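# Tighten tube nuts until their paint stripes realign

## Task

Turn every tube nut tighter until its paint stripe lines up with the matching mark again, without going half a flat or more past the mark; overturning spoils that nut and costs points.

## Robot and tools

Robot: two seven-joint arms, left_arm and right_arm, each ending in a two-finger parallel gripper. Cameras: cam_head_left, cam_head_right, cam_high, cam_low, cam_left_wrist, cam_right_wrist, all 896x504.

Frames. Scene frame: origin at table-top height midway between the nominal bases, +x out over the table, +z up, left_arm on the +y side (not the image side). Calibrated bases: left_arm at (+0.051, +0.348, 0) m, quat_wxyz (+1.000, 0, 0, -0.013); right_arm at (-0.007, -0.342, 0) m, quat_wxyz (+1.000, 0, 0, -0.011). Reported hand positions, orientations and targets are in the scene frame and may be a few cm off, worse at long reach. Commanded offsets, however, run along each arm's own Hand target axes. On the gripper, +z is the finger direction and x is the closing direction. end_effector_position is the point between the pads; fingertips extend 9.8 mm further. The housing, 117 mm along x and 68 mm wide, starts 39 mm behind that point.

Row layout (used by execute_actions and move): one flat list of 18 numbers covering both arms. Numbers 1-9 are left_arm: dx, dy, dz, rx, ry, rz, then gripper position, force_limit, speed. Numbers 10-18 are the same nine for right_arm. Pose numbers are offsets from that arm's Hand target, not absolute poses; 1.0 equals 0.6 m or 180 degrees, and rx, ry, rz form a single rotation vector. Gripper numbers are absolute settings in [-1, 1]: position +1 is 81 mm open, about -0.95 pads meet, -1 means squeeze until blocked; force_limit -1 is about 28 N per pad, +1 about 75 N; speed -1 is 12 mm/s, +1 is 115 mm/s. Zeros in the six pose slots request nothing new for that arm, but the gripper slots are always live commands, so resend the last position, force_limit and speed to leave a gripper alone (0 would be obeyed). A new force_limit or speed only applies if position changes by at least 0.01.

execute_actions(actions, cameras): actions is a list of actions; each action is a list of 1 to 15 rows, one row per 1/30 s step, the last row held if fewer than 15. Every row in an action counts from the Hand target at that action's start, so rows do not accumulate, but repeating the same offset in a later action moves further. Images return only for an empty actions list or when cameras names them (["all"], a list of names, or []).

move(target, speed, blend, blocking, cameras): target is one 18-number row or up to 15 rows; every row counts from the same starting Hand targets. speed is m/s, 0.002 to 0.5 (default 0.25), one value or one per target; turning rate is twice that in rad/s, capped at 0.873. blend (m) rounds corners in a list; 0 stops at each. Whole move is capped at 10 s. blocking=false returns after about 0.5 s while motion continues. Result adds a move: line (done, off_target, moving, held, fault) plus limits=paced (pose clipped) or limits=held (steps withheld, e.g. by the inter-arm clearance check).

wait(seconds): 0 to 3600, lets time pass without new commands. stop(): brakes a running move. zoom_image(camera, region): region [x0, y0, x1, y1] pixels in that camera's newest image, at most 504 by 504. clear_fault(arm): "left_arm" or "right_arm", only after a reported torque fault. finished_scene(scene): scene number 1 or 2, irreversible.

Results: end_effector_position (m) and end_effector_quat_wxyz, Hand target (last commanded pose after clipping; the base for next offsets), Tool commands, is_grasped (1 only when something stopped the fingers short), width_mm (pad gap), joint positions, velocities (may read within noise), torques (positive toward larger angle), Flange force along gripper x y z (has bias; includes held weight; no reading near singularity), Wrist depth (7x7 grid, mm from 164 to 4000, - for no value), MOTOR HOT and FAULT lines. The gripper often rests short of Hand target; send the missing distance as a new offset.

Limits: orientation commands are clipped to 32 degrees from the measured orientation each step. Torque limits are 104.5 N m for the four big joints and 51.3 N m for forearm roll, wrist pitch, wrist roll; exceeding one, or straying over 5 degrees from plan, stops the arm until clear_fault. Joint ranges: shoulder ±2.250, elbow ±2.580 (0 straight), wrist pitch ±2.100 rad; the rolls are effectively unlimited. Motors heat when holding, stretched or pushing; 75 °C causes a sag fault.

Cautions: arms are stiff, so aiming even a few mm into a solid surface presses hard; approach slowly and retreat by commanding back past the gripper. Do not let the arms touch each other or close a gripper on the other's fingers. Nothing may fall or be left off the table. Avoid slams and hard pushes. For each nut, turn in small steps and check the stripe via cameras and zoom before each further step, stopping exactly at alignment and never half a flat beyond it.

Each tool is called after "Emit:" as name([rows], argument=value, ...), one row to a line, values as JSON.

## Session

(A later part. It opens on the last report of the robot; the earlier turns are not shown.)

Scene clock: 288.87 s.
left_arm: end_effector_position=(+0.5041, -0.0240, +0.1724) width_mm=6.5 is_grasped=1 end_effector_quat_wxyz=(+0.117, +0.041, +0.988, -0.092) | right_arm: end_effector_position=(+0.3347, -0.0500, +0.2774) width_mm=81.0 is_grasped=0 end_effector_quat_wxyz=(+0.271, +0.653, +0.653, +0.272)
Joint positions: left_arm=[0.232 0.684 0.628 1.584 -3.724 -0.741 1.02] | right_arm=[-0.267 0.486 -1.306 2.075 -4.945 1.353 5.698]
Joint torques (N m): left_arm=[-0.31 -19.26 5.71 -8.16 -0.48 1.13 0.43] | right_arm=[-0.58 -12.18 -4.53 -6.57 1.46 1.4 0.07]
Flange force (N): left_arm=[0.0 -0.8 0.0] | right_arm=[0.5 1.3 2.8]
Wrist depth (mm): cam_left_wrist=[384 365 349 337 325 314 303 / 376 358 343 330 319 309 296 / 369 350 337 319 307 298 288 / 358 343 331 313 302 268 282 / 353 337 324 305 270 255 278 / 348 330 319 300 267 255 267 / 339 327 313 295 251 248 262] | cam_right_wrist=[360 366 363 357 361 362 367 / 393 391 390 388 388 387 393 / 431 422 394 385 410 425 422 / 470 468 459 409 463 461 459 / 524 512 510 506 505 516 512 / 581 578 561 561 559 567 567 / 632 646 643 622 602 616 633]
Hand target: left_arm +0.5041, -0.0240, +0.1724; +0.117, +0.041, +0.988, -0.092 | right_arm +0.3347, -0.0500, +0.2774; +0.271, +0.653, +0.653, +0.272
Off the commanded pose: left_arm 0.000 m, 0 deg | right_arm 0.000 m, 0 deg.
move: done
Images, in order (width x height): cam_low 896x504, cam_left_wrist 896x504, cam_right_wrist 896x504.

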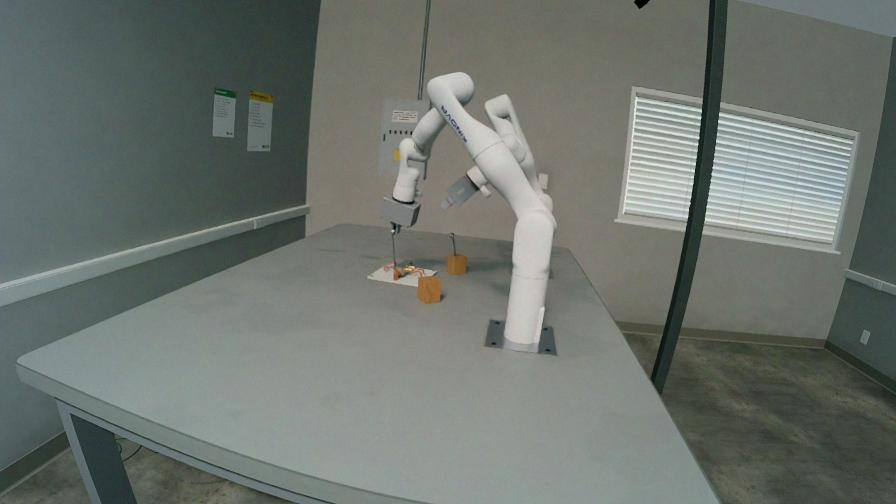

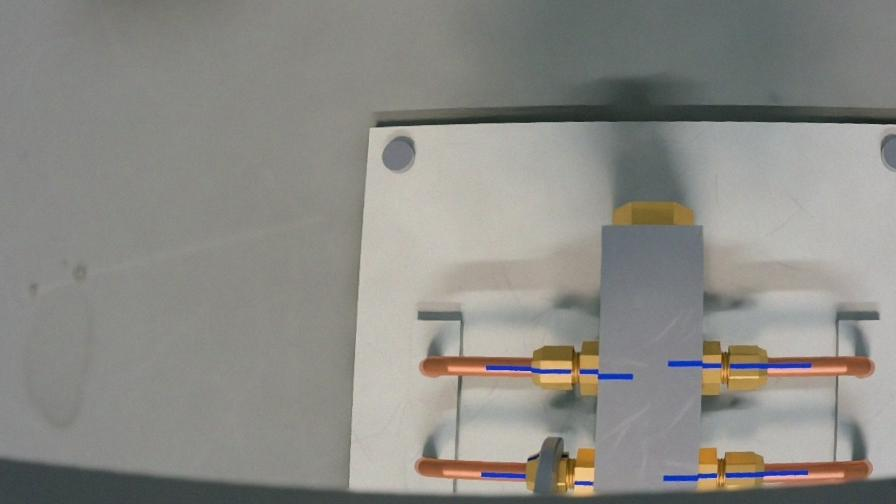

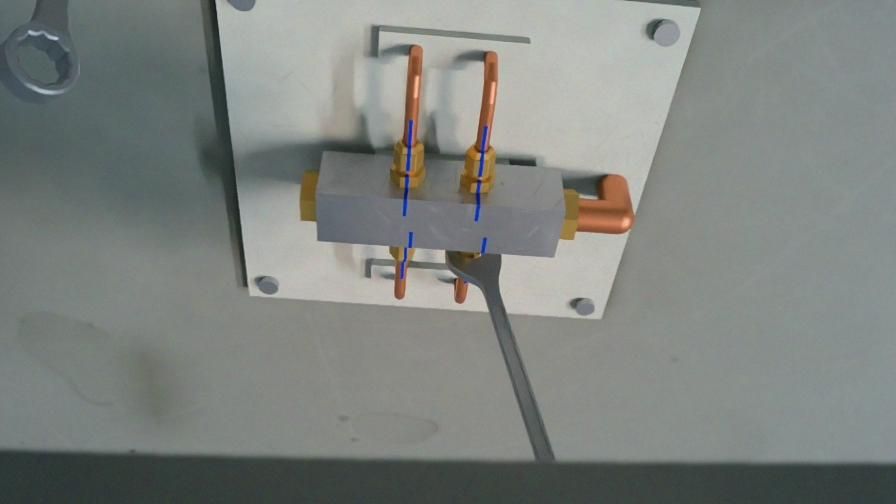

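Emit:
move([
  [0.0002,0.02042,0.0009,0.02694,0,-0.00672,-1,1,0.4,0,0,0,0,0,0,1,1,1],
  [0.0009,0.04067,0.0034,0.05389,0,-0.01344,-1,1,0.4,0,0,0,0,0,0,1,1,1],
  [0.0019,0.0606,0.0077,0.08083,0,-0.02017,-1,1,0.4,0,0,0,0,0,0,1,1,1],
  [0.0034,0.08008,0.0137,0.10778,0,-0.02689,-1,1,0.4,0,0,0,0,0,0,1,1,1],
  [0.0053,0.09897,0.0213,0.13472,0,-0.03361,-1,1,0.4,0,0,0,0,0,0,1,1,1],
], speed=0.1, blend=0.001, cameras=["cam_left_wrist","cam_right_wrist"])

Emit:
zoom_image(camera="cam_right_wrist", region=[435, 225, 515, 305])

Scene clock: 292.23 s.
left_arm: end_effector_position=(+0.5099, +0.0319, +0.1492) width_mm=6.5 is_grasped=1 end_effector_quat_wxyz=(+0.101, +0.012, +0.947, -0.304) | right_arm: end_effector_position=(+0.3347, -0.0500, +0.2774) width_mm=81.0 is_grasped=0 end_effector_quat_wxyz=(+0.271, +0.653, +0.653, +0.272)
Joint positions: left_arm=[-0.327 0.822 0.95 1.907 -3.626 -0.267 0.732] | right_arm=[-0.267 0.486 -1.306 2.075 -4.945 1.353 5.698]
Joint torques (N m): left_arm=[5.98 -4.89 5.14 0.35 0.13 0.06 0.56] | right_arm=[-0.54 -12.16 -4.55 -6.59 1.46 1.42 0.07]
Flange force (N): left_arm=[-4.6 -6.7 -29.5] | right_arm=[0.6 1.1 2.9]
Wrist depth (mm): cam_left_wrist=[528 494 465 445 428 414 400 / 482 450 431 416 399 384 372 / 443 417 398 385 373 360 348 / 407 389 375 353 345 330 322 / 380 365 352 335 322 279 305 / 356 343 334 308 279 266 283 / 334 325 315 297 254 250 269] | cam_right_wrist=[360 366 365 358 362 362 367 / 394 391 391 389 388 387 393 / 432 423 396 384 410 424 424 / 469 466 460 411 454 461 460 / 525 511 510 507 504 516 512 / 579 577 561 560 559 554 538 / 631 648 645 642 622 319 267]
Hand target: left_arm +0.5099, +0.0319, +0.1492; +0.101, +0.012, +0.947, -0.304 | right_arm +0.3347, -0.0500, +0.2774; +0.271, +0.653, +0.653, +0.272
Off the commanded pose: left_arm 0.000 m, 0 deg | right_arm 0.000 m, 0 deg.
move: done

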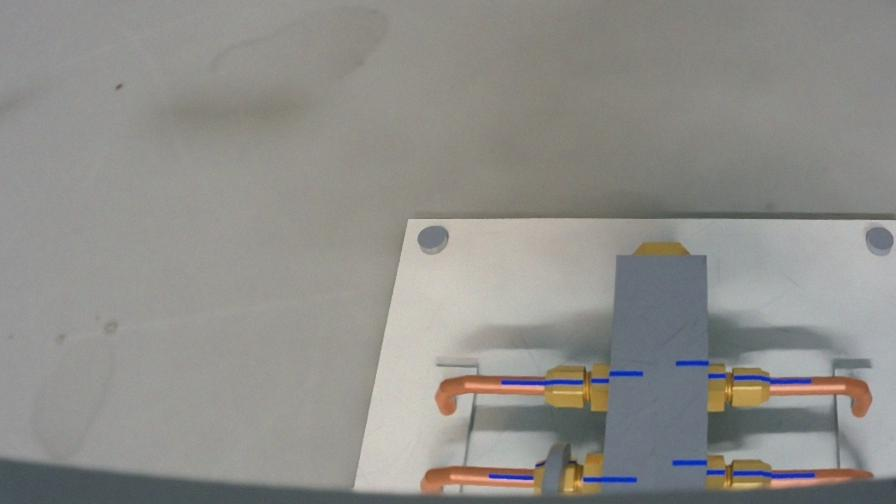

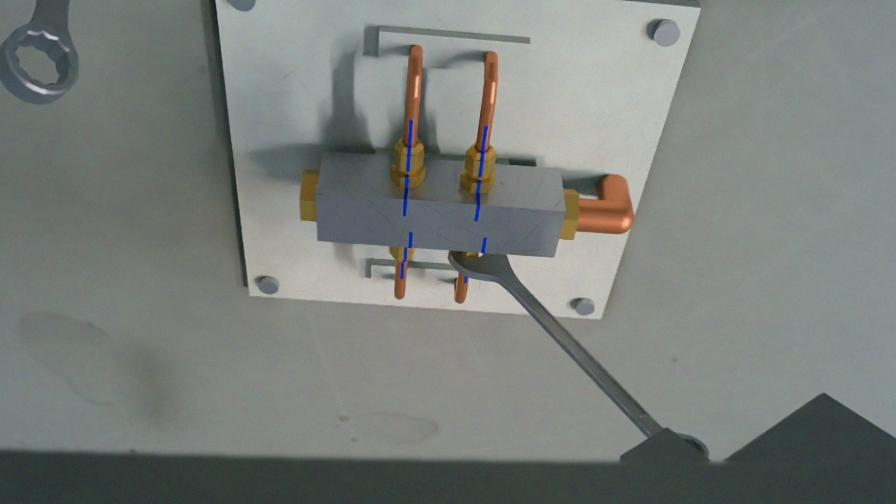

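Scaled by 6.300 from the camera's image (finer frame: 1280x720).

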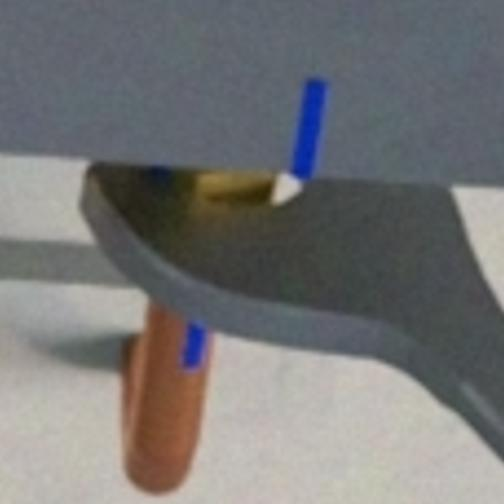

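Emit:
move([
  [-0.0004,0,-0.0016,0,0,0,-1,1,0.4,0,0,0,0,0,0,1,1,1],
  [-0.0003,0.02043,-0.0012,0.02694,0,-0.00672,-1,1,0.4,0,0,0,0,0,0,1,1,1],
  [0.0002,0.04075,0.001,0.05389,0,-0.01344,-1,1,0.4,0,0,0,0,0,0,1,1,1],
  [0.0012,0.06077,0.0049,0.08083,0,-0.02017,-1,1,0.4,0,0,0,0,0,0,1,1,1],
  [0.0026,0.08038,0.0104,0.10778,0,-0.02689,-1,1,0.4,0,0,0,0,0,0,1,1,1],
  [0.0036,0.0919,0.01455,0.12394,0,-0.03092,-1,1,0.4,0,0,0,0,0,0,1,1,1],
], speed=0.1, blend=0.001, cameras=["cam_left_wrist","cam_right_wrist"])

Emit:
zoom_image(camera="cam_right_wrist", region=[435, 225, 515, 305])

Scene clock: 295.77 s.
left_arm: end_effector_position=(+0.5141, +0.0717, +0.1102) width_mm=6.5 is_grasped=1 end_effector_quat_wxyz=(+0.082, -0.014, +0.870, -0.486) | right_arm: end_effector_position=(+0.3347, -0.0500, +0.2774) width_mm=81.0 is_grasped=0 end_effector_quat_wxyz=(+0.271, +0.653, +0.653, +0.272)
Joint positions: left_arm=[-0.697 1.328 1.182 1.988 -3.747 -0.151 0.468] | right_arm=[-0.267 0.486 -1.306 2.075 -4.945 1.353 5.698]
Joint torques (N m): left_arm=[3.75 -8.01 -1.26 -0.98 -0.62 -1.33 0.52] | right_arm=[-0.58 -12.15 -4.56 -6.56 1.48 1.42 0.06]
Flange force (N): left_arm=[1.1 -23.4 -26.2] | right_arm=[0.5 1.3 2.8]
Wrist depth (mm): cam_left_wrist=[2034 917 852 784 752 731 703 / 763 718 651 627 589 590 567 / 616 586 539 525 505 488 480 / 507 498 473 454 442 423 413 / 431 426 413 408 389 348 364 / 379 372 368 350 295 277 318 / 337 333 327 309 261 250 278] | cam_right_wrist=[360 366 363 357 362 362 367 / 393 392 390 389 388 387 394 / 431 422 393 384 410 424 423 / 469 467 460 413 454 462 459 / 523 510 508 507 505 503 490 / 580 578 563 559 559 369 304 / 630 646 642 642 639 634 312]
Hand target: left_arm +0.5141, +0.0717, +0.1102; +0.082, -0.014, +0.870, -0.486 | right_arm +0.3347, -0.0500, +0.2774; +0.271, +0.653, +0.653, +0.272
Off the commanded pose: left_arm 0.000 m, 0 deg | right_arm 0.000 m, 0 deg.
move: done; blend cut to 0.0005 m at target 1

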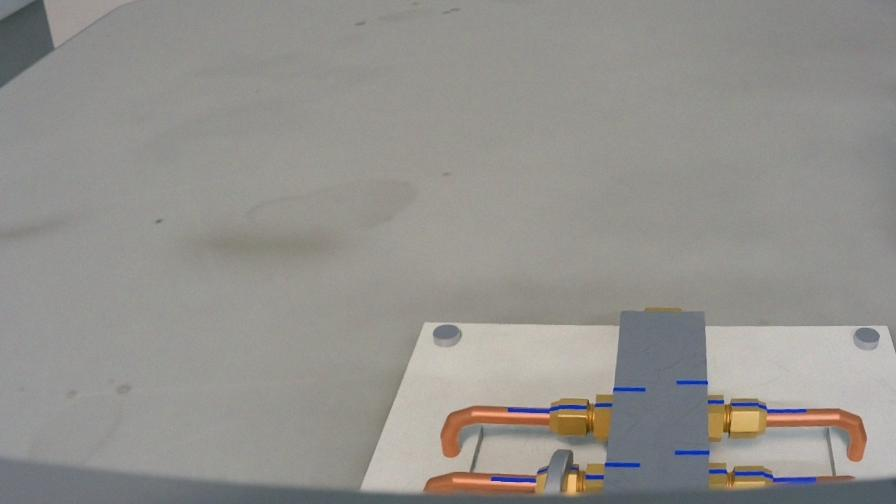

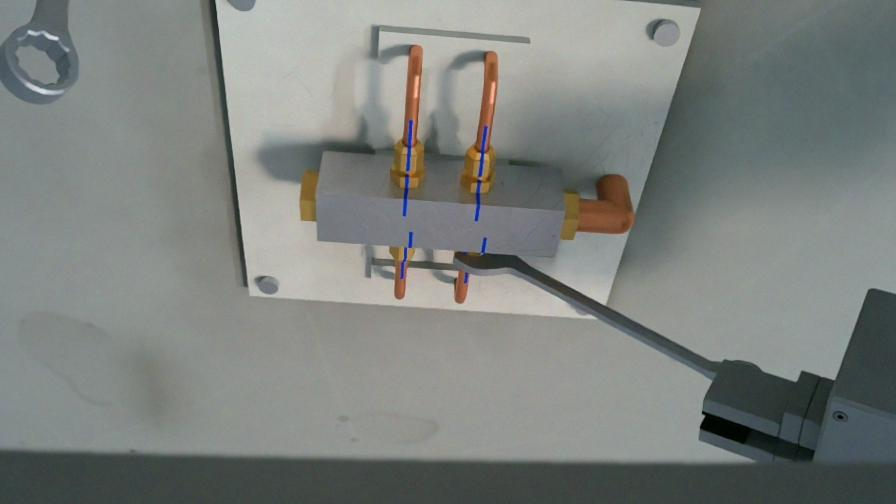

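Scaled by 6.300 from the camera's image (finer frame: 1280x720).

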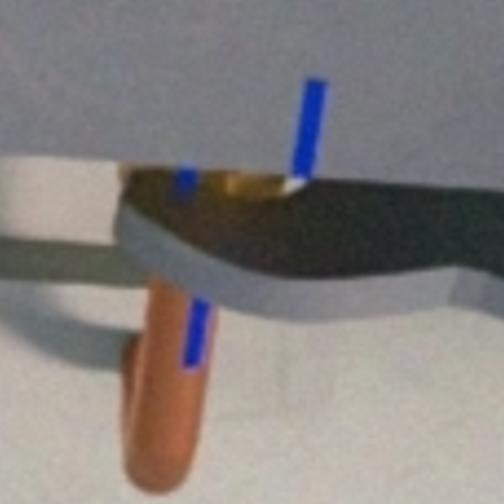

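Emit:
move(target=[-0.0004,-0.0143,-0.0016,-0.01886,0,0.0047,-1,1,0.4,0,0,0,0,0,0,1,1,1], speed=0.06)

Emit:
move([
  [-0.006,0.0098,-0.0241,0,0,0,-1,1,0.4,0,0,0,0,0,0,1,1,1],
  [-0.0154,-0.0445,-0.0617,0,0,0,-1,1,0.4,0,0,0,0,0,0,1,1,1],
], speed=0.06, cameras=["cam_left_wrist","cam_right_wrist"])

Emit:
zoom_image(camera="cam_right_wrist", region=[435, 230, 505, 300])

Scene clock: 297.23 s.
left_arm: end_effector_position=(+0.5137, +0.0680, +0.1180) width_mm=6.5 is_grasped=1 end_effector_quat_wxyz=(+0.085, -0.010, +0.884, -0.459) | right_arm: end_effector_position=(+0.3347, -0.0500, +0.2774) width_mm=81.0 is_grasped=0 end_effector_quat_wxyz=(+0.271, +0.653, +0.653, +0.272)
Joint positions: left_arm=[-0.656 1.235 1.156 1.991 -3.724 -0.147 0.51] | right_arm=[-0.267 0.486 -1.306 2.075 -4.945 1.353 5.698]
Joint torques (N m): left_arm=[-0.31 -15.91 12.28 -1.66 0.13 2.22 0.45] | right_arm=[-0.6 -12.13 -4.56 -6.58 1.46 1.41 0.07]
Flange force (N): left_arm=[1.3 1.4 3.3] | right_arm=[0.4 1.3 2.8]
Wrist depth (mm): cam_left_wrist=[876 786 727 668 643 639 610 / 677 636 587 564 539 530 516 / 570 535 503 490 470 455 444 / 480 461 445 430 415 403 391 / 417 404 401 385 360 335 338 / 372 362 361 345 290 276 310 / 334 329 320 305 258 251 276] | cam_right_wrist=[360 365 364 357 362 361 367 / 393 390 390 389 388 388 393 / 432 422 393 385 411 424 423 / 470 468 459 415 453 461 458 / 524 511 509 507 507 503 491 / 580 577 560 558 557 381 298 / 633 648 644 639 640 620 299]
Hand target: left_arm +0.5137, +0.0680, +0.1180; +0.085, -0.010, +0.884, -0.459 | right_arm +0.3347, -0.0500, +0.2774; +0.271, +0.653, +0.653, +0.272
Off the commanded pose: left_arm 0.000 m, 0 deg | right_arm 0.000 m, 0 deg.
move: done

Scene clock: 298.60 s.
left_arm: end_effector_position=(+0.5153, +0.0834, +0.1619) width_mm=6.5 is_grasped=1 end_effector_quat_wxyz=(+0.085, -0.010, +0.884, -0.459) | right_arm: end_effector_position=(+0.3347, -0.0500, +0.2774) width_mm=81.0 is_grasped=0 end_effector_quat_wxyz=(+0.271, +0.653, +0.653, +0.272)
Joint positions: left_arm=[-0.726 1.179 1.259 1.984 -3.683 -0.253 0.527] | right_arm=[-0.267 0.486 -1.306 2.075 -4.945 1.353 5.698]
Joint torques (N m): left_arm=[-0.18 -14.88 11.78 -2.71 0.31 2.02 0.44] | right_arm=[-0.58 -12.16 -4.53 -6.58 1.45 1.42 0.08]
Flange force (N): left_arm=[0.9 0.6 2.6] | right_arm=[0.5 1.2 2.9]
Wrist depth (mm): cam_left_wrist=[2046 933 868 799 775 759 733 / 804 753 703 663 646 636 610 / 671 640 608 583 559 554 535 / 580 556 539 518 502 489 466 / 502 490 477 461 454 433 415 / 441 437 429 412 396 363 369 / 396 390 383 374 325 312 329] | cam_right_wrist=[360 365 364 358 362 361 367 / 393 391 390 389 389 387 393 / 431 422 394 384 410 424 424 / 468 468 458 421 461 462 461 / 523 512 510 507 493 515 513 / 580 577 562 559 570 555 564 / 633 646 642 640 636 621 601]
Hand target: left_arm +0.5153, +0.0834, +0.1619; +0.085, -0.010, +0.884, -0.459 | right_arm +0.3347, -0.0500, +0.2774; +0.271, +0.653, +0.653, +0.272
Off the commanded pose: left_arm 0.000 m, 0 deg | right_arm 0.000 m, 0 deg.
move: done

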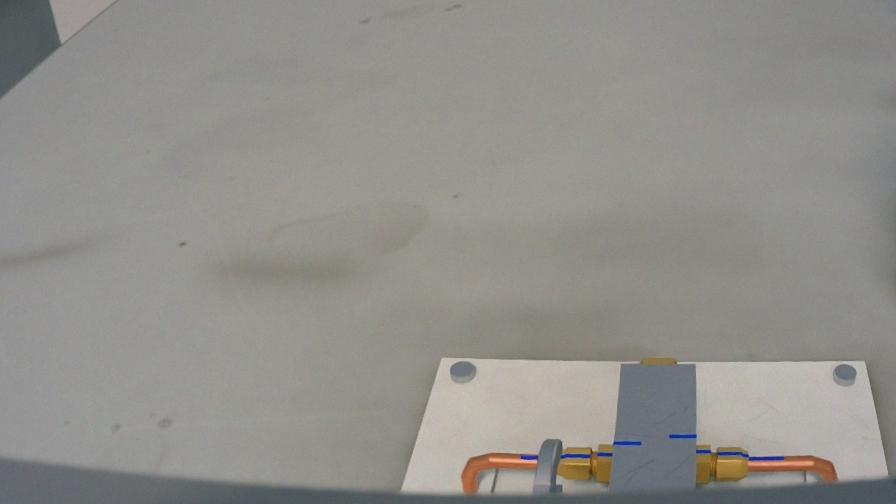

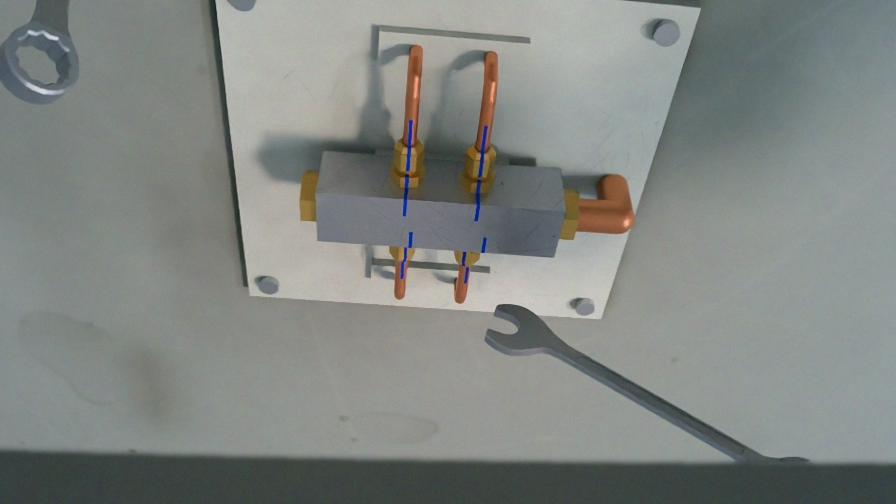

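Scaled by 7.200 from the camera's image (finer frame: 1280x720).

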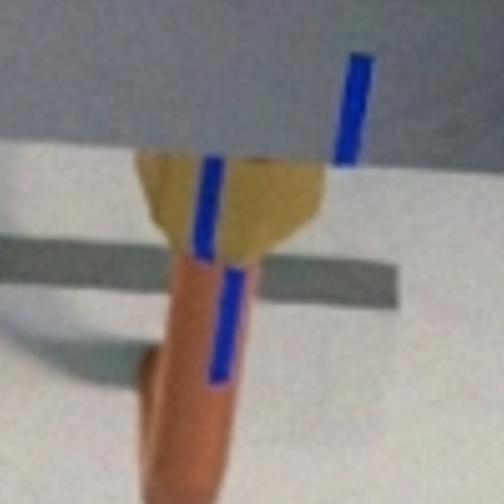

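Emit:
move([
  [0.0043,-0.125,0.0223,-0.1482,0,0.037,-1,1,0.4,0,0,0,0,0,0,1,1,1],
  [0.0328,-0.172,0.1313,-0.2937,0,0.0733,-1,1,0.4,0,0,0,0,0,0,1,1,1],
], speed=0.15, blend=0.01, cameras=["cam_left_wrist","cam_right_wrist"])

Emit:
zoom_image(camera="cam_right_wrist", region=[425, 225, 525, 335])

Emit:
zoom_image(camera="cam_left_wrist", region=[480, 360, 620, 490])

Scene clock: 303.93 s.
left_arm: end_effector_position=(+0.5022, -0.0419, +0.1987) width_mm=6.5 is_grasped=1 end_effector_quat_wxyz=(+0.122, +0.051, +0.991, -0.006) | right_arm: end_effector_position=(+0.3347, -0.0500, +0.2774) width_mm=81.0 is_grasped=0 end_effector_quat_wxyz=(+0.271, +0.653, +0.653, +0.272)
Joint positions: left_arm=[0.349 0.74 0.686 1.385 -3.858 -1.064 1.11] | right_arm=[-0.267 0.486 -1.306 2.075 -4.945 1.353 5.698]
Joint torques (N m): left_arm=[-0.31 -20.99 5.81 -8.3 -0.82 0.48 0.45] | right_arm=[-0.58 -12.18 -4.56 -6.59 1.5 1.42 0.07]
Flange force (N): left_arm=[-0.9 -0.7 -0.1] | right_arm=[0.5 1.2 2.8]
Wrist depth (mm): cam_left_wrist=[377 362 347 335 323 311 300 / 377 361 348 330 319 307 297 / 376 360 347 328 317 304 295 / 375 360 345 326 316 300 294 / 374 358 344 322 287 274 288 / 373 358 344 320 293 277 289 / 372 358 344 323 273 275 290] | cam_right_wrist=[360 366 364 357 362 362 366 / 393 391 390 389 388 388 392 / 430 422 394 384 410 426 424 / 467 468 459 404 462 461 460 / 524 512 510 489 507 514 513 / 578 578 561 561 559 571 566 / 633 649 642 624 623 633 631]
Hand target: left_arm +0.5022, -0.0419, +0.1987; +0.122, +0.051, +0.991, -0.006 | right_arm +0.3347, -0.0500, +0.2774; +0.271, +0.653, +0.653, +0.272
Off the commanded pose: left_arm 0.000 m, 0 deg | right_arm 0.000 m, 0 deg.
move: done

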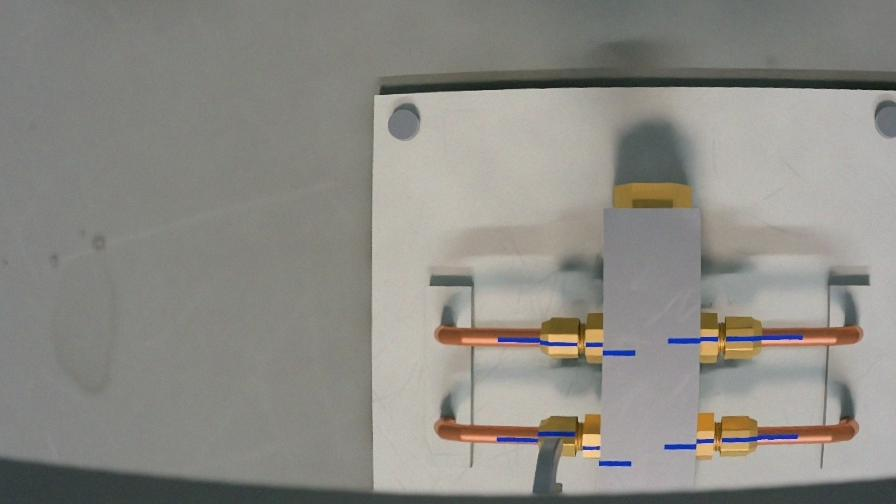

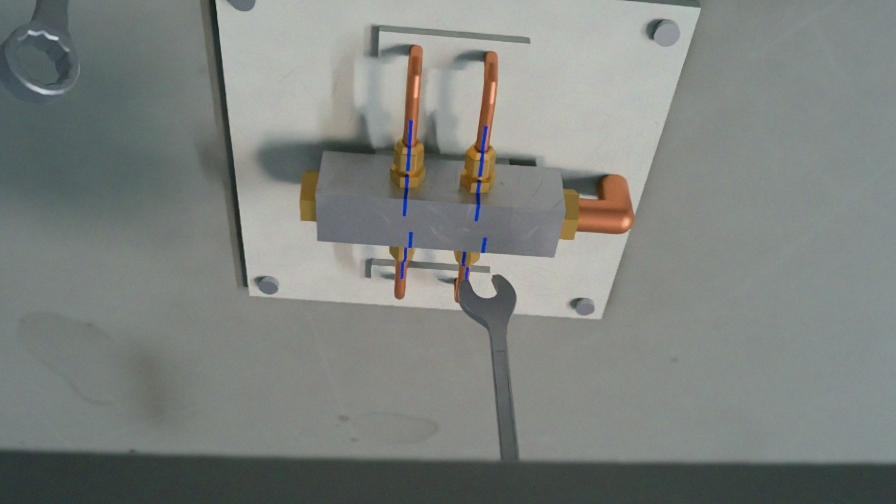

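Scaled by 4.582 from the camera's image (finer frame: 1280x720).

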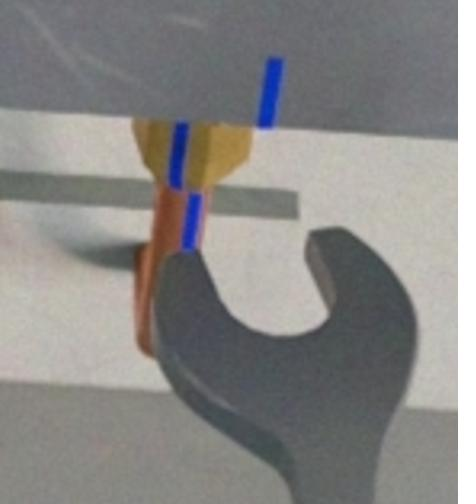

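Scaled by 3.600 from the camera's image (finer frame: 1280x720).

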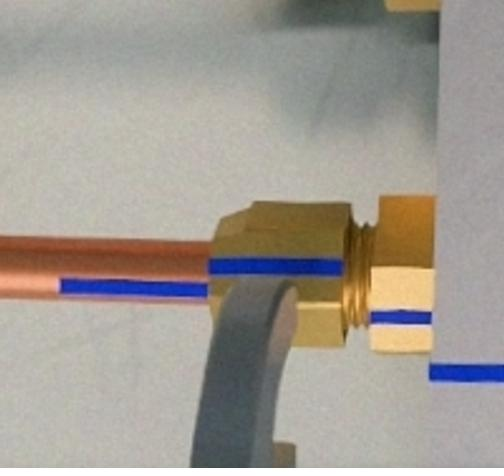

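Emit:
move(target=[0.007,-0.018,0.025,-0.01347,0,0.00336,-1,1,0.4,0,0,0,0,0,0,1,1,1], speed=0.05, cameras=["cam_left_wrist","cam_right_wrist"])

Emit:
zoom_image(camera="cam_right_wrist", region=[435, 225, 515, 305])

Scene clock: 305.90 s.
left_arm: end_effector_position=(+0.5007, -0.0526, +0.1831) width_mm=6.5 is_grasped=1 end_effector_quat_wxyz=(+0.123, +0.054, +0.991, +0.015) | right_arm: end_effector_position=(+0.3347, -0.0500, +0.2774) width_mm=81.0 is_grasped=0 end_effector_quat_wxyz=(+0.271, +0.653, +0.653, +0.272)
Joint positions: left_arm=[0.41 0.783 0.656 1.346 -3.889 -1.097 1.138] | right_arm=[-0.267 0.486 -1.306 2.075 -4.945 1.353 5.698]
Joint torques (N m): left_arm=[-0.13 -21.88 5.72 -8.18 -0.94 0.36 0.4] | right_arm=[-0.6 -12.19 -4.56 -6.58 1.48 1.42 0.07]
Flange force (N): left_arm=[-0.9 -0.4 -0.1] | right_arm=[0.5 1.2 2.9]
Wrist depth (mm): cam_left_wrist=[352 338 324 311 301 292 279 / 351 336 325 307 297 287 276 / 353 337 323 307 296 286 277 / 353 337 324 307 297 260 278 / 354 338 324 304 270 254 274 / 356 339 327 306 271 256 272 / 356 340 325 306 257 258 272] | cam_right_wrist=[360 365 364 357 361 361 367 / 393 392 390 389 388 386 393 / 432 422 394 384 409 424 424 / 470 468 458 403 463 461 461 / 523 512 509 505 507 514 513 / 578 576 560 558 560 569 565 / 630 646 642 622 638 632 631]
Hand target: left_arm +0.5007, -0.0526, +0.1831; +0.123, +0.054, +0.991, +0.015 | right_arm +0.3347, -0.0500, +0.2774; +0.271, +0.653, +0.653, +0.272
Off the commanded pose: left_arm 0.000 m, 0 deg | right_arm 0.000 m, 0 deg.
move: done

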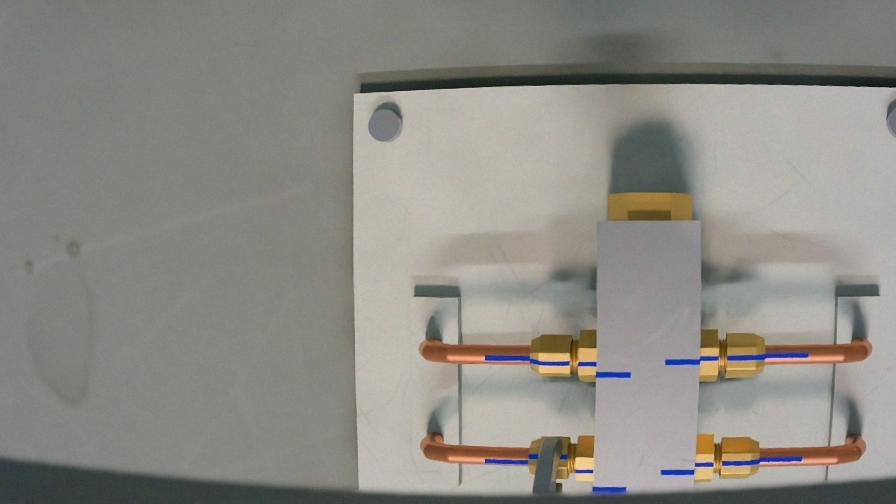

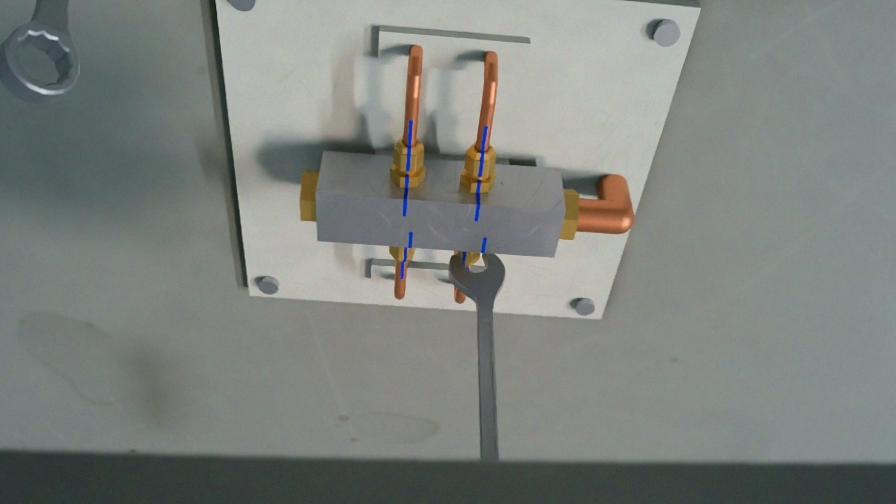

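Scaled by 6.300 from the camera's image (finer frame: 1280x720).

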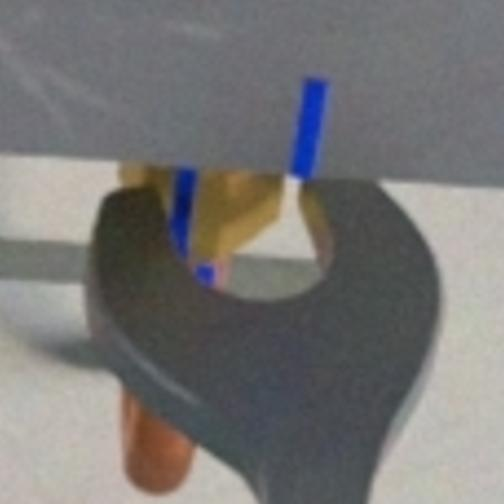

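Emit:
move(target=[0.0017,-0.0032,0.007,0,0,0,-1,1,0.4,0,0,0,0,0,0,1,1,1], speed=0.03, cameras=["cam_right_wrist"])

Emit:
zoom_image(camera="cam_right_wrist", region=[435, 225, 515, 305])

Scene clock: 307.10 s.
left_arm: end_effector_position=(+0.5005, -0.0543, +0.1787) width_mm=6.5 is_grasped=1 end_effector_quat_wxyz=(+0.123, +0.054, +0.991, +0.015) | right_arm: end_effector_position=(+0.3347, -0.0500, +0.2774) width_mm=81.0 is_grasped=0 end_effector_quat_wxyz=(+0.271, +0.653, +0.653, +0.272)
Joint positions: left_arm=[0.415 0.791 0.652 1.347 -3.893 -1.09 1.144] | right_arm=[-0.267 0.486 -1.306 2.075 -4.945 1.353 5.698]
Joint torques (N m): left_arm=[-0.17 -21.54 5.65 -7.99 -0.94 0.36 0.4] | right_arm=[-0.58 -12.18 -4.55 -6.57 1.47 1.42 0.07]
Flange force (N): left_arm=[-0.9 -0.3 -0.8] | right_arm=[0.5 1.3 2.9]
Wrist depth (mm): cam_left_wrist=[348 332 319 306 296 287 276 / 347 331 320 303 293 284 274 / 348 333 319 304 292 282 273 / 350 332 319 303 292 255 273 / 348 333 321 301 268 250 274 / 350 334 320 300 266 252 267 / 351 336 323 302 254 253 268] | cam_right_wrist=[361 366 364 358 361 362 367 / 393 391 391 389 388 387 392 / 432 422 393 385 410 425 423 / 468 468 458 402 461 461 460 / 524 513 509 487 507 517 514 / 580 574 560 560 557 568 566 / 631 646 626 608 640 635 630]
Hand target: left_arm +0.5005, -0.0543, +0.1787; +0.123, +0.054, +0.991, +0.015 | right_arm +0.3347, -0.0500, +0.2774; +0.271, +0.653, +0.653, +0.272
Off the commanded pose: left_arm 0.000 m, 0 deg | right_arm 0.000 m, 0 deg.
move: done

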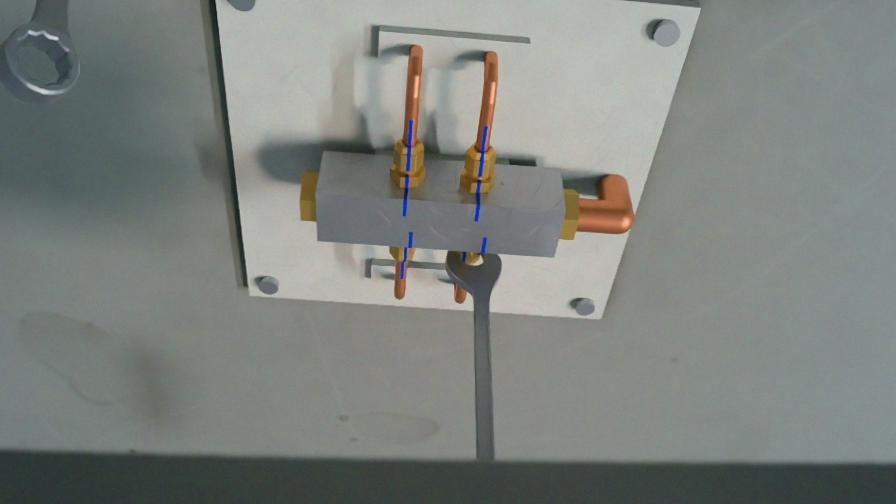

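Scaled by 6.300 from the camera's image (finer frame: 1280x720).

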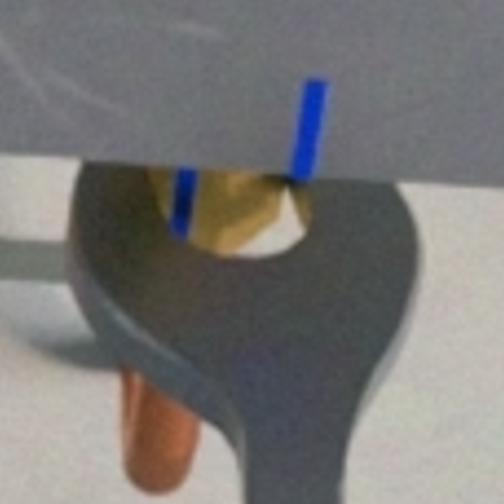

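Emit:
move(target=[0.001,-0.0012,0.0042,0,0,0,-1,1,0.4,0,0,0,0,0,0,1,1,1], speed=0.03, cameras=["cam_right_wrist"])

Emit:
zoom_image(camera="cam_right_wrist", region=[435, 225, 515, 305])

Scene clock: 307.93 s.
left_arm: end_effector_position=(+0.5005, -0.0550, +0.1762) width_mm=6.5 is_grasped=1 end_effector_quat_wxyz=(+0.123, +0.054, +0.991, +0.015) | right_arm: end_effector_position=(+0.3347, -0.0500, +0.2774) width_mm=81.0 is_grasped=0 end_effector_quat_wxyz=(+0.271, +0.653, +0.653, +0.272)
Joint positions: left_arm=[0.417 0.794 0.65 1.349 -3.896 -1.086 1.148] | right_arm=[-0.267 0.486 -1.306 2.075 -4.945 1.353 5.698]
Joint torques (N m): left_arm=[-1.19 -7.89 2.32 -1.18 0.22 -0.02 0.42] | right_arm=[-0.56 -12.14 -4.55 -6.56 1.46 1.4 0.07]
Flange force (N): left_arm=[-6.2 -1.1 -24.5] | right_arm=[0.6 1.2 2.8]
Wrist depth (mm): cam_left_wrist=[346 332 318 306 296 285 275 / 347 331 317 302 293 283 272 / 348 331 318 302 291 281 271 / 348 331 320 302 291 252 272 / 349 331 320 300 267 249 271 / 348 333 320 300 263 250 268 / 350 335 322 300 261 250 266] | cam_right_wrist=[360 366 364 358 362 361 366 / 393 391 390 389 387 388 393 / 430 423 394 384 411 425 423 / 470 468 459 402 462 461 459 / 524 511 509 486 505 516 513 / 580 577 560 560 559 569 566 / 632 647 627 604 636 633 631]
Hand target: left_arm +0.5005, -0.0550, +0.1761; +0.123, +0.054, +0.991, +0.015 | right_arm +0.3347, -0.0500, +0.2774; +0.271, +0.653, +0.653, +0.272
Off the commanded pose: left_arm 0.000 m, 0 deg | right_arm 0.000 m, 0 deg.
move: done

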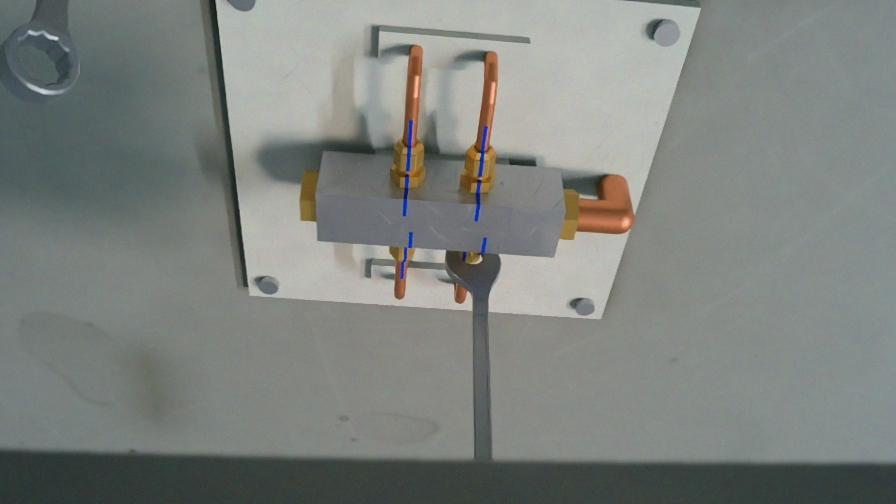

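Scaled by 6.300 from the camera's image (finer frame: 1280x720).

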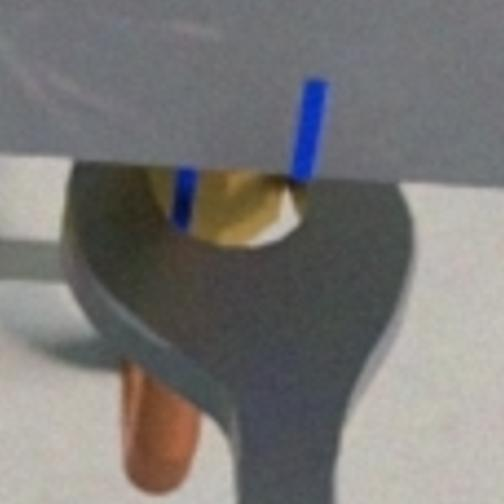

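Emit:
move([
  [-0.0007,0.001,-0.003,0,0,0,-1,1,0.4,0,0,0,0,0,0,1,1,1],
  [-0.0007,0.0,-0.003,0,0,0,-1,1,0.4,0,0,0,0,0,0,1,1,1],
  [0.0001,-0.0011,0.0003,0,0,0,-1,1,0.4,0,0,0,0,0,0,1,1,1],
], speed=0.03, cameras=["cam_right_wrist"])

Emit:
zoom_image(camera="cam_right_wrist", region=[435, 225, 515, 305])

Scene clock: 309.10 s.
left_arm: end_effector_position=(+0.5005, -0.0557, +0.1760) width_mm=6.5 is_grasped=1 end_effector_quat_wxyz=(+0.123, +0.054, +0.991, +0.015) | right_arm: end_effector_position=(+0.3347, -0.0500, +0.2774) width_mm=81.0 is_grasped=0 end_effector_quat_wxyz=(+0.271, +0.653, +0.653, +0.272)
Joint positions: left_arm=[0.418 0.795 0.65 1.347 -3.896 -1.086 1.148] | right_arm=[-0.267 0.486 -1.306 2.075 -4.945 1.353 5.698]
Joint torques (N m): left_arm=[-1.06 -10.51 2.91 -2.36 0.08 0.01 0.48] | right_arm=[-0.55 -12.16 -4.55 -6.58 1.49 1.42 0.06]
Flange force (N): left_arm=[-5.6 -1.3 -20.0] | right_arm=[0.6 1.2 2.8]
Wrist depth (mm): cam_left_wrist=[345 331 318 305 296 285 275 / 346 330 316 301 293 281 272 / 347 331 318 301 290 281 271 / 347 331 318 302 291 252 272 / 349 331 318 300 267 249 270 / 349 332 318 299 263 249 265 / 349 334 322 300 261 250 265] | cam_right_wrist=[361 365 363 357 362 361 366 / 393 393 390 389 389 388 392 / 431 422 393 384 410 426 424 / 468 469 458 402 463 461 459 / 524 512 509 488 506 516 512 / 580 577 561 560 559 570 568 / 633 646 627 607 638 636 631]
Hand target: left_arm +0.5004, -0.0556, +0.1759; +0.123, +0.054, +0.991, +0.015 | right_arm +0.3347, -0.0500, +0.2774; +0.271, +0.653, +0.653, +0.272
Off the commanded pose: left_arm 0.000 m, 0 deg | right_arm 0.000 m, 0 deg.
move: done

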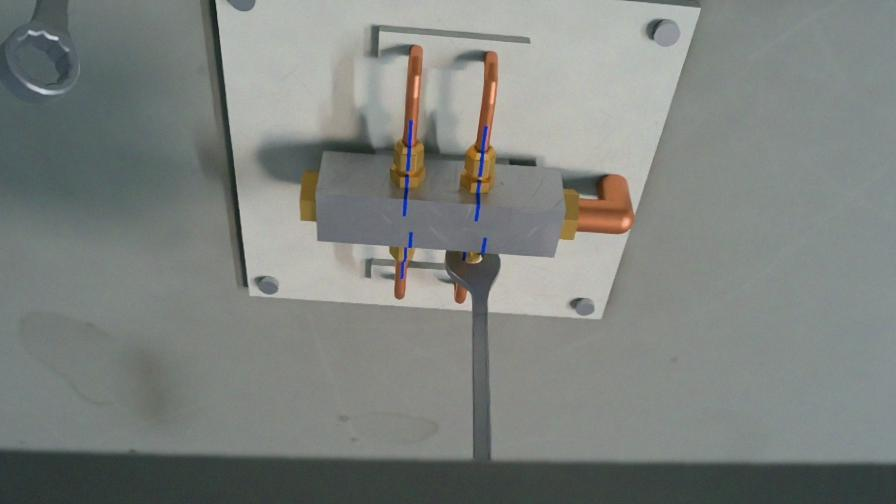

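Scaled by 6.300 from the camera's image (finer frame: 1280x720).

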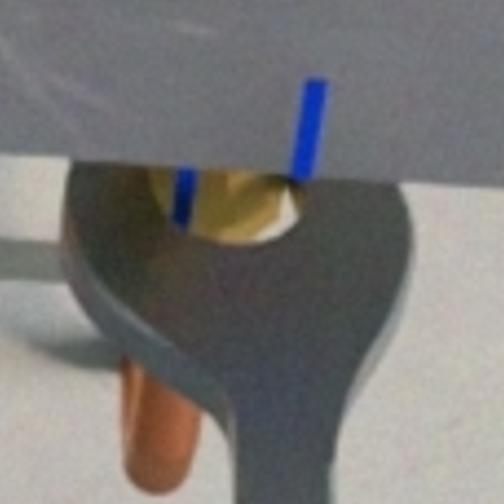

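Emit:
zoom_image(camera="cam_right_wrist", region=[440, 235, 500, 275])

Emit:
wait(seconds=0.1, cameras=["cam_left_wrist"])

Emit:
zoom_image(camera="cam_left_wrist", region=[500, 400, 620, 490])

Scaled by 8.400 from the camera's image (finer frame: 1280x720).

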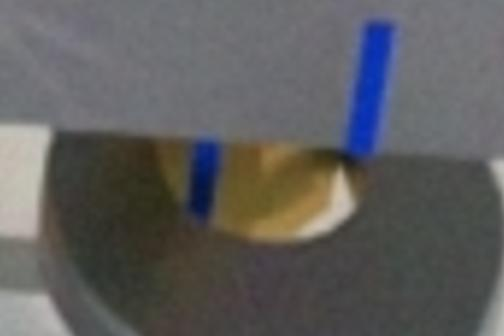

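Scene clock: 310.30 s.
left_arm: end_effector_position=(+0.5004, -0.0556, +0.1759) width_mm=6.5 is_grasped=1 end_effector_quat_wxyz=(+0.123, +0.054, +0.991, +0.015) | right_arm: end_effector_position=(+0.3347, -0.0500, +0.2774) width_mm=81.0 is_grasped=0 end_effector_quat_wxyz=(+0.271, +0.653, +0.653, +0.272)
Joint positions: left_arm=[0.418 0.795 0.65 1.347 -3.896 -1.086 1.148] | right_arm=[-0.267 0.486 -1.306 2.075 -4.945 1.353 5.698]
Joint torques (N m): left_arm=[-1.05 -8.62 2.57 -1.45 0.28 -0.15 0.44] | right_arm=[-0.54 -12.16 -4.55 -6.54 1.48 1.41 0.07]
Flange force (N): left_arm=[-6.0 -0.9 -22.9] | right_arm=[0.7 1.2 2.8]
Wrist depth (mm): cam_left_wrist=[345 332 319 305 296 285 274 / 347 330 317 302 292 282 271 / 347 330 317 301 291 280 271 / 346 331 318 302 291 252 271 / 348 332 318 299 268 248 270 / 349 332 319 299 263 250 265 / 350 335 322 301 260 251 265] | cam_right_wrist=[361 366 363 357 362 361 366 / 392 392 390 389 387 386 393 / 431 422 393 384 410 424 423 / 468 467 457 402 461 461 459 / 525 511 509 486 507 515 514 / 579 579 564 560 559 568 566 / 631 648 626 607 638 633 631]
Hand target: left_arm +0.5004, -0.0556, +0.1759; +0.123, +0.054, +0.991, +0.015 | right_arm +0.3347, -0.0500, +0.2774; +0.271, +0.653, +0.653, +0.272
Tool commands: left_gripper/position=-1.0 left_gripper/force_limit=+1.0 left_gripper/speed=+0.4 right_gripper/position=+1.0 right_gripper/force_limit=+1.0 right_gripper/speed=+1.0
Off the commanded pose: left_arm 0.000 m, 0 deg | right_arm 0.000 m, 0 deg.
wait: 0.10 s; at rest from the start

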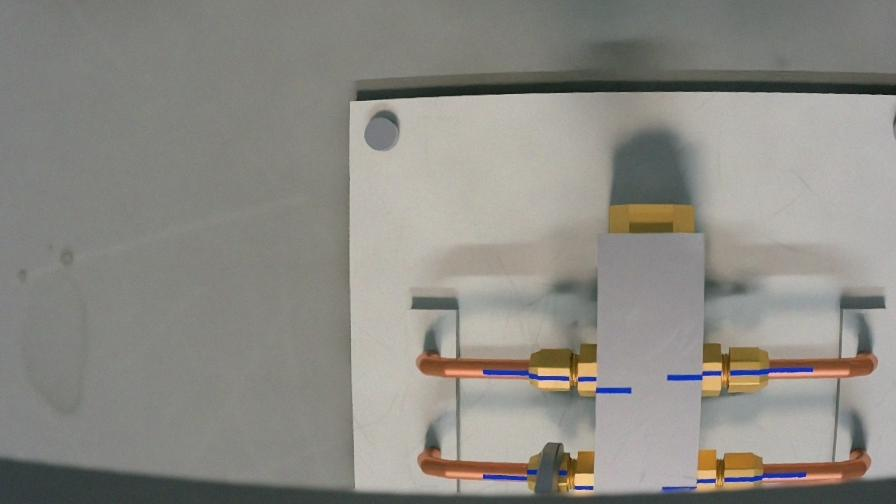

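Scaled by 4.200 from the camera's image (finer frame: 1280x720).

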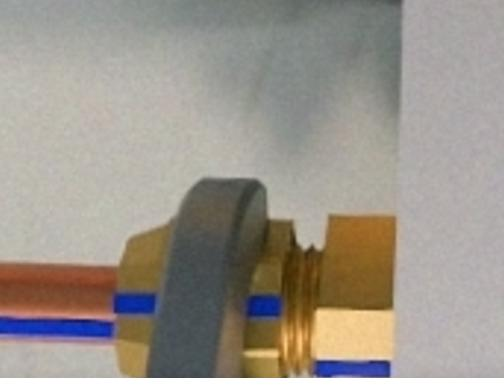

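Emit:
move([
  [-0.0006,0.0,-0.0024,0,0,0,-1,1,0.4,0,0,0,0,0,0,1,1,1],
  [-0.0006,0.0062,-0.0024,0.0081,0,-0.002,-1,1,0.4,0,0,0,0,0,0,1,1,1],
  [0.0004,0.0055,0.0016,0.0081,0,-0.002,-1,1,0.4,0,0,0,0,0,0,1,1,1],
], speed=0.03, cameras=["cam_right_wrist"])

Emit:
zoom_image(camera="cam_right_wrist", region=[435, 225, 515, 305])

Scene clock: 312.57 s.
left_arm: end_effector_position=(+0.5009, -0.0523, +0.1753) width_mm=6.5 is_grasped=1 end_effector_quat_wxyz=(+0.123, +0.052, +0.991, +0.002) | right_arm: end_effector_position=(+0.3347, -0.0500, +0.2774) width_mm=81.0 is_grasped=0 end_effector_quat_wxyz=(+0.271, +0.653, +0.653, +0.272)
Joint positions: left_arm=[0.391 0.783 0.659 1.378 -3.889 -1.048 1.148] | right_arm=[-0.267 0.486 -1.306 2.075 -4.945 1.353 5.698]
Joint torques (N m): left_arm=[-8.85 -2.49 -5.38 3.38 -1.13 -4.13 0.49] | right_arm=[-0.56 -12.17 -4.56 -6.54 1.48 1.41 0.08]
Flange force (N): left_arm=[-6.6 -15.9 -33.1] | right_arm=[0.7 1.2 2.8]
Wrist depth (mm): cam_left_wrist=[351 336 323 309 300 289 277 / 351 334 321 307 297 286 276 / 351 334 320 304 294 283 274 / 349 333 321 304 292 279 273 / 349 332 320 300 293 249 272 / 348 334 320 299 265 251 267 / 348 334 322 299 262 250 267] | cam_right_wrist=[360 366 363 357 361 361 367 / 393 391 392 389 388 387 392 / 431 422 394 383 411 424 423 / 469 465 459 402 463 461 460 / 526 511 507 487 508 514 512 / 579 578 563 560 556 568 566 / 632 647 627 604 636 633 631]
Hand target: left_arm +0.5007, -0.0523, +0.1750; +0.123, +0.052, +0.991, +0.003 | right_arm +0.3347, -0.0500, +0.2774; +0.271, +0.653, +0.653, +0.272
Off the commanded pose: left_arm 0.000 m, 0 deg | right_arm 0.000 m, 0 deg.
move: done

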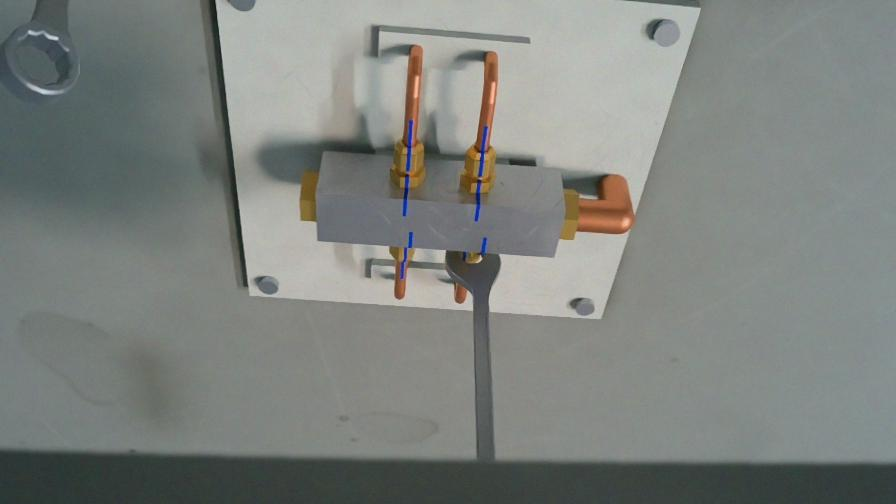

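Scaled by 6.300 from the camera's image (finer frame: 1280x720).

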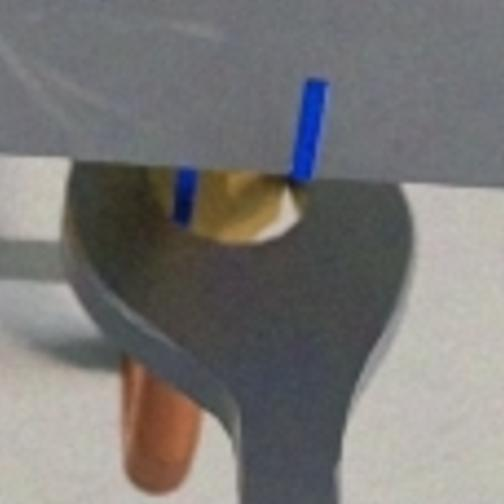

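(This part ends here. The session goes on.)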